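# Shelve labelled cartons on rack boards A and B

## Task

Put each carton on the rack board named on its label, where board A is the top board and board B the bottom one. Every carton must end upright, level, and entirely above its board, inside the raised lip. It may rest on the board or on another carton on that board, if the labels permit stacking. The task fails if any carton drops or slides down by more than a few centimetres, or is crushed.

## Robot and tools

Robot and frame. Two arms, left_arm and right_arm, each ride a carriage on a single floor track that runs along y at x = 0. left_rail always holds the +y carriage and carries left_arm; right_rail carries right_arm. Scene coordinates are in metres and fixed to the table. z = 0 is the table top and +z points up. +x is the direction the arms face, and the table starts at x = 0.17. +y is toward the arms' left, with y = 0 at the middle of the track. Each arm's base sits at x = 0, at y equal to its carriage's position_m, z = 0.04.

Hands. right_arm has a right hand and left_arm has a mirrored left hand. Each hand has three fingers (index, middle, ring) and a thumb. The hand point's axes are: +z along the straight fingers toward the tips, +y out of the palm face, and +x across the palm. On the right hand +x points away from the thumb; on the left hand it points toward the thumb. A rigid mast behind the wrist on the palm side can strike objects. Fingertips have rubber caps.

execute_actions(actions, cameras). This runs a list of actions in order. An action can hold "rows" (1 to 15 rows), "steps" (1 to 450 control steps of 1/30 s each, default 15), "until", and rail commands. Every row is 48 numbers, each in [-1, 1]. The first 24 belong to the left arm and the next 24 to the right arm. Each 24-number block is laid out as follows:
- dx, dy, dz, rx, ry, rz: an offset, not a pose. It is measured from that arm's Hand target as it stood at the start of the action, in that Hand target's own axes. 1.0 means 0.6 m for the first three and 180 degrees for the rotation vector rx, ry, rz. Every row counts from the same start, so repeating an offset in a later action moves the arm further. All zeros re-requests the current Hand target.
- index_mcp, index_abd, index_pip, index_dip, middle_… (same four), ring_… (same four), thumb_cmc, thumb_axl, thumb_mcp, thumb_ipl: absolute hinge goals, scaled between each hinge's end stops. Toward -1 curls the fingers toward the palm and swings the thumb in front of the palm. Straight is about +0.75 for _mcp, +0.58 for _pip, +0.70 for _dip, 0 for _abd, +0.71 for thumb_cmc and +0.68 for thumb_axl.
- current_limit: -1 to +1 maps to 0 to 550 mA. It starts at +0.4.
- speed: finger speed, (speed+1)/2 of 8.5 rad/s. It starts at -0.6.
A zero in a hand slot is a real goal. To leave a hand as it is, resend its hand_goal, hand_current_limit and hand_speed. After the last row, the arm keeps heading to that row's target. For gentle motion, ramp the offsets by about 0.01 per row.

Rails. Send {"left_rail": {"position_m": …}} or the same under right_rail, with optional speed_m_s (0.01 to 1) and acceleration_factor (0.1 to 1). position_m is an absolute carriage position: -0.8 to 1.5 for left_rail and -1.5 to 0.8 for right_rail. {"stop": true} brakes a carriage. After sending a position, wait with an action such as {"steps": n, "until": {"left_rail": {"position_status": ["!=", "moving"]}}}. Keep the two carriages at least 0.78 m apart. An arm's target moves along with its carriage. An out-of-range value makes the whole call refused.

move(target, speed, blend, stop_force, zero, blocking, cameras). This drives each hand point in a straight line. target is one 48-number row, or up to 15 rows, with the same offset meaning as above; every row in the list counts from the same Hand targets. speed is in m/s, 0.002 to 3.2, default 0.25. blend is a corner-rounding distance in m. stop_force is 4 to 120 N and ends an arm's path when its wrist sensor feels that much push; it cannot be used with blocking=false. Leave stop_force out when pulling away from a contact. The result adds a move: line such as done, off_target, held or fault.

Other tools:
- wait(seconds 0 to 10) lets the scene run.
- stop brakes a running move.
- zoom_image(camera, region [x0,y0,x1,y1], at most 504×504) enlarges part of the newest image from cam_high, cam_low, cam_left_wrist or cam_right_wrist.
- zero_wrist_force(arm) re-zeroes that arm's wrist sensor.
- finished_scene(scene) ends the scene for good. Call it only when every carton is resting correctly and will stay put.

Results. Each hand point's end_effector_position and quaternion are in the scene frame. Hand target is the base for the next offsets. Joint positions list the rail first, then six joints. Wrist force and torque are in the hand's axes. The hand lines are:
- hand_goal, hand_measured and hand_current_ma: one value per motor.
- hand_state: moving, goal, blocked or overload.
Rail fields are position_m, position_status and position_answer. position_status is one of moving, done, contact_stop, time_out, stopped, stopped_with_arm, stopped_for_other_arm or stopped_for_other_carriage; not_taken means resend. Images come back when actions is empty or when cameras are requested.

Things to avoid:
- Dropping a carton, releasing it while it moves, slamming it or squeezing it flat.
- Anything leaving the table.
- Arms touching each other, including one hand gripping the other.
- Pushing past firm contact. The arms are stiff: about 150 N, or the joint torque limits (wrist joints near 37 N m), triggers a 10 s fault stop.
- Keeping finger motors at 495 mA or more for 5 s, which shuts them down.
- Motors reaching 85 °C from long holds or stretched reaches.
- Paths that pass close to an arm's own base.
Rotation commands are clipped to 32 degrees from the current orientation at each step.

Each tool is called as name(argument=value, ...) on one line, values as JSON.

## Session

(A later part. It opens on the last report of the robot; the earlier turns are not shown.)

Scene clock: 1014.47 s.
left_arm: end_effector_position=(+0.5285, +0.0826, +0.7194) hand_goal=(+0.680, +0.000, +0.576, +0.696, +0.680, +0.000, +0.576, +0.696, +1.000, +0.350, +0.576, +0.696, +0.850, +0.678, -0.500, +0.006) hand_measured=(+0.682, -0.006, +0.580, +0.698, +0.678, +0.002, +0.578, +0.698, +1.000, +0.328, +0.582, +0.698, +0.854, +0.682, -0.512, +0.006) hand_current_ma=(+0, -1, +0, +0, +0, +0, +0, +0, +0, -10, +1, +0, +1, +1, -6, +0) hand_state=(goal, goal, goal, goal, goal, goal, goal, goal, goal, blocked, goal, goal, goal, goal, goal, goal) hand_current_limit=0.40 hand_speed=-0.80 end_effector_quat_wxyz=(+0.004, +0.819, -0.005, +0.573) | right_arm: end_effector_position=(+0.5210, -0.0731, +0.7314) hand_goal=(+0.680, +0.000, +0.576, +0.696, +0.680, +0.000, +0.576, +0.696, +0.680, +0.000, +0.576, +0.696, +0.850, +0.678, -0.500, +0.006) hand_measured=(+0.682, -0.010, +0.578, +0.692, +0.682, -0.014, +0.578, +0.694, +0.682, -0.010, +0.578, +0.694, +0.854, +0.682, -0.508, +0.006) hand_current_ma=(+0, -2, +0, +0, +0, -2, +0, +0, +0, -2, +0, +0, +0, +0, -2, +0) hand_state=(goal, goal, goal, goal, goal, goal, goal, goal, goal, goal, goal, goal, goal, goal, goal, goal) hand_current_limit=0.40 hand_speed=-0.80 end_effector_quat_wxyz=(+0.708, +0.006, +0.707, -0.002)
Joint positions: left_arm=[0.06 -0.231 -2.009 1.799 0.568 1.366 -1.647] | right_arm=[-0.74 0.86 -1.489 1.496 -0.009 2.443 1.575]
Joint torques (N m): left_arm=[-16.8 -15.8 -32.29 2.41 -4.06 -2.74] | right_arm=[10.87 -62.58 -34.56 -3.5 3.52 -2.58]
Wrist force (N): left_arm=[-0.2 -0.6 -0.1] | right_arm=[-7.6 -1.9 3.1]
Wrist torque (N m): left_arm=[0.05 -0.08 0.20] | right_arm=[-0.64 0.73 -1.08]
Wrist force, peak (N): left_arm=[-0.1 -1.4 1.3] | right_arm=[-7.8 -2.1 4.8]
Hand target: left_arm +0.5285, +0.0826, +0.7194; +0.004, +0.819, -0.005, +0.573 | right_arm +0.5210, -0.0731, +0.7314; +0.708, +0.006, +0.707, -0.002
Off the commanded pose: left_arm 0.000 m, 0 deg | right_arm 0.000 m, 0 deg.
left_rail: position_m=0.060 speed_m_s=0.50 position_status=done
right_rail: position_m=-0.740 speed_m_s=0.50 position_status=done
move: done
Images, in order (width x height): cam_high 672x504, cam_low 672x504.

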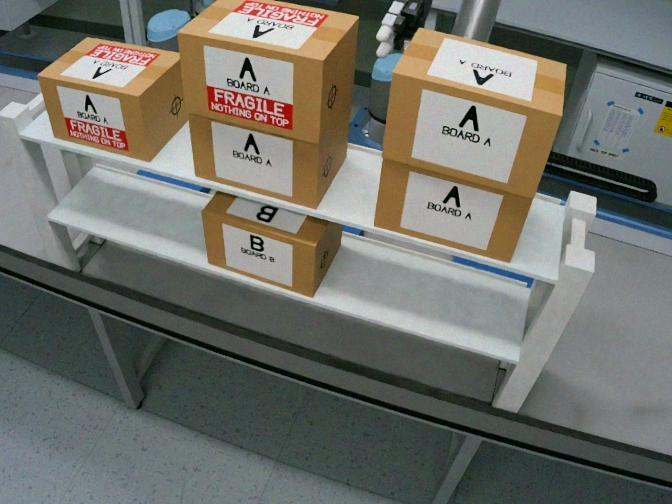

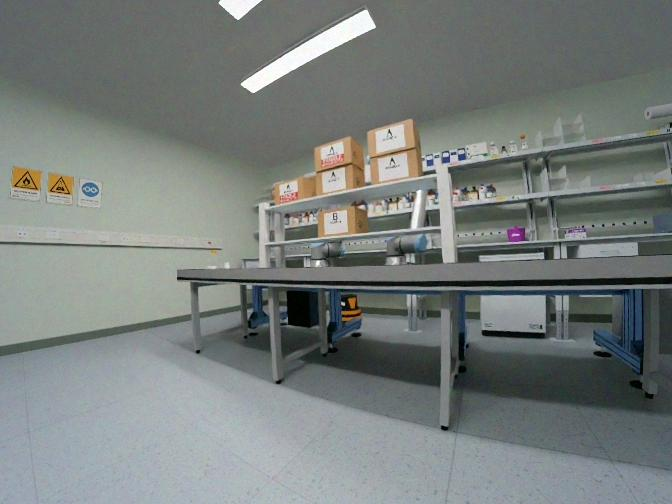

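execute_actions(actions=[])

Scene clock: 1014.87 s.
left_arm: end_effector_position=(+0.5285, +0.0826, +0.7194) hand_goal=(+0.680, +0.000, +0.576, +0.696, +0.680, +0.000, +0.576, +0.696, +1.000, +0.350, +0.576, +0.696, +0.850, +0.678, -0.500, +0.006) hand_measured=(+0.682, -0.006, +0.580, +0.698, +0.678, +0.002, +0.578, +0.698, +1.000, +0.328, +0.582, +0.698, +0.854, +0.682, -0.512, +0.006) hand_current_ma=(+0, -1, +0, +0, +0, +0, +0, +0, +0, -10, +1, +0, +1, +1, -6, +0) hand_state=(goal, goal, goal, goal, goal, goal, goal, goal, goal, blocked, goal, goal, goal, goal, goal, goal) hand_current_limit=0.40 hand_speed=-0.80 end_effector_quat_wxyz=(+0.004, +0.819, -0.005, +0.573) | right_arm: end_effector_position=(+0.5210, -0.0731, +0.7314) hand_goal=(+0.680, +0.000, +0.576, +0.696, +0.680, +0.000, +0.576, +0.696, +0.680, +0.000, +0.576, +0.696, +0.850, +0.678, -0.500, +0.006) hand_measured=(+0.682, -0.010, +0.578, +0.692, +0.682, -0.014, +0.578, +0.694, +0.682, -0.010, +0.578, +0.694, +0.854, +0.682, -0.508, +0.006) hand_current_ma=(+0, -2, +0, +0, +0, -2, +0, +0, +0, -2, +0, +0, +0, +0, -2, +0) hand_state=(goal, goal, goal, goal, goal, goal, goal, goal, goal, goal, goal, goal, goal, goal, goal, goal) hand_current_limit=0.40 hand_speed=-0.80 end_effector_quat_wxyz=(+0.708, +0.006, +0.707, -0.002)
Joint positions: left_arm=[0.06 -0.231 -2.009 1.799 0.568 1.366 -1.647] | right_arm=[-0.74 0.86 -1.489 1.496 -0.009 2.443 1.575]
Joint velocities: within noise
Joint torques (N m): left_arm=[-19.41 -17.23 -31.82 2.45 -3.04 -2.55] | right_arm=[12.64 -62.98 -34.69 -3.56 3.53 -2.41]
Motor temperatures (°C): left_arm=[29 23 30 30 35 32] | right_arm=[26 25 29 33 32 33]
Wrist force (N): left_arm=[-0.1 -0.7 -0.2] | right_arm=[-7.4 -1.9 3.1]
Wrist torque (N m): left_arm=[0.05 -0.10 0.21] | right_arm=[-0.62 0.70 -1.05]
Wrist force, peak (N): left_arm=[0.0 -1.2 -0.1] | right_arm=[-8.2 -2.3 3.0]
Hand target: left_arm +0.5285, +0.0826, +0.7194; +0.004, +0.819, -0.005, +0.573 | right_arm +0.5210, -0.0731, +0.7314; +0.708, +0.006, +0.707, -0.002
Off the commanded pose: left_arm 0.000 m, 0 deg | right_arm 0.000 m, 0 deg.
left_rail: position_m=0.060 speed_m_s=0.50 position_status=done
right_rail: position_m=-0.740 speed_m_s=0.50 position_status=done

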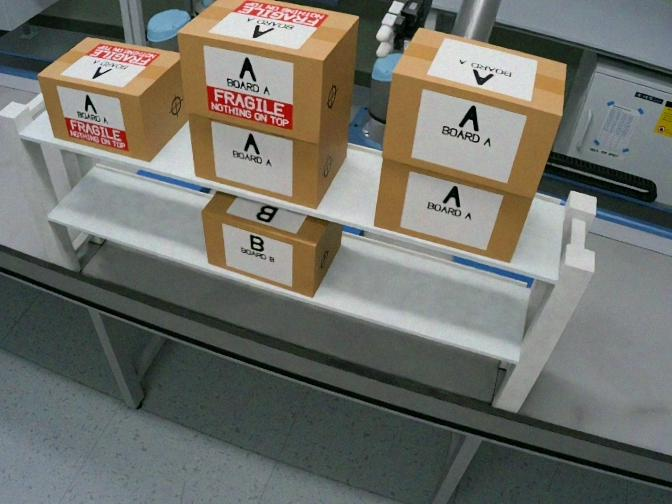

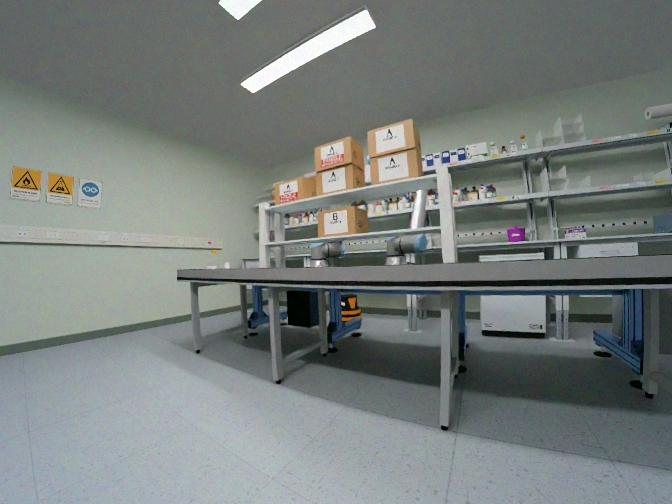

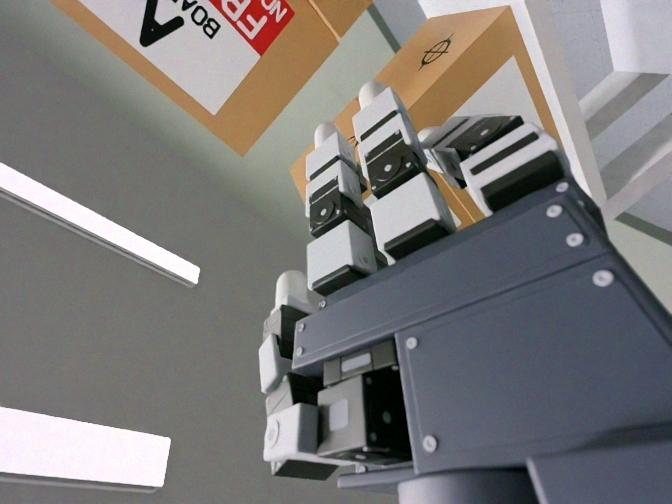

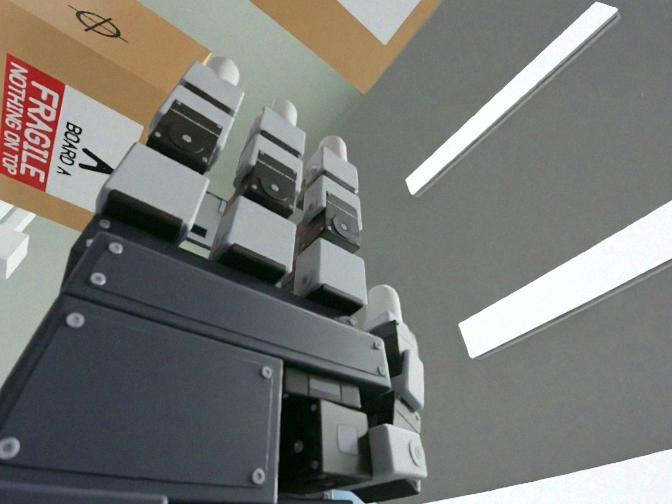

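finished_scene(scene=1)

The scene is finished: the task was done.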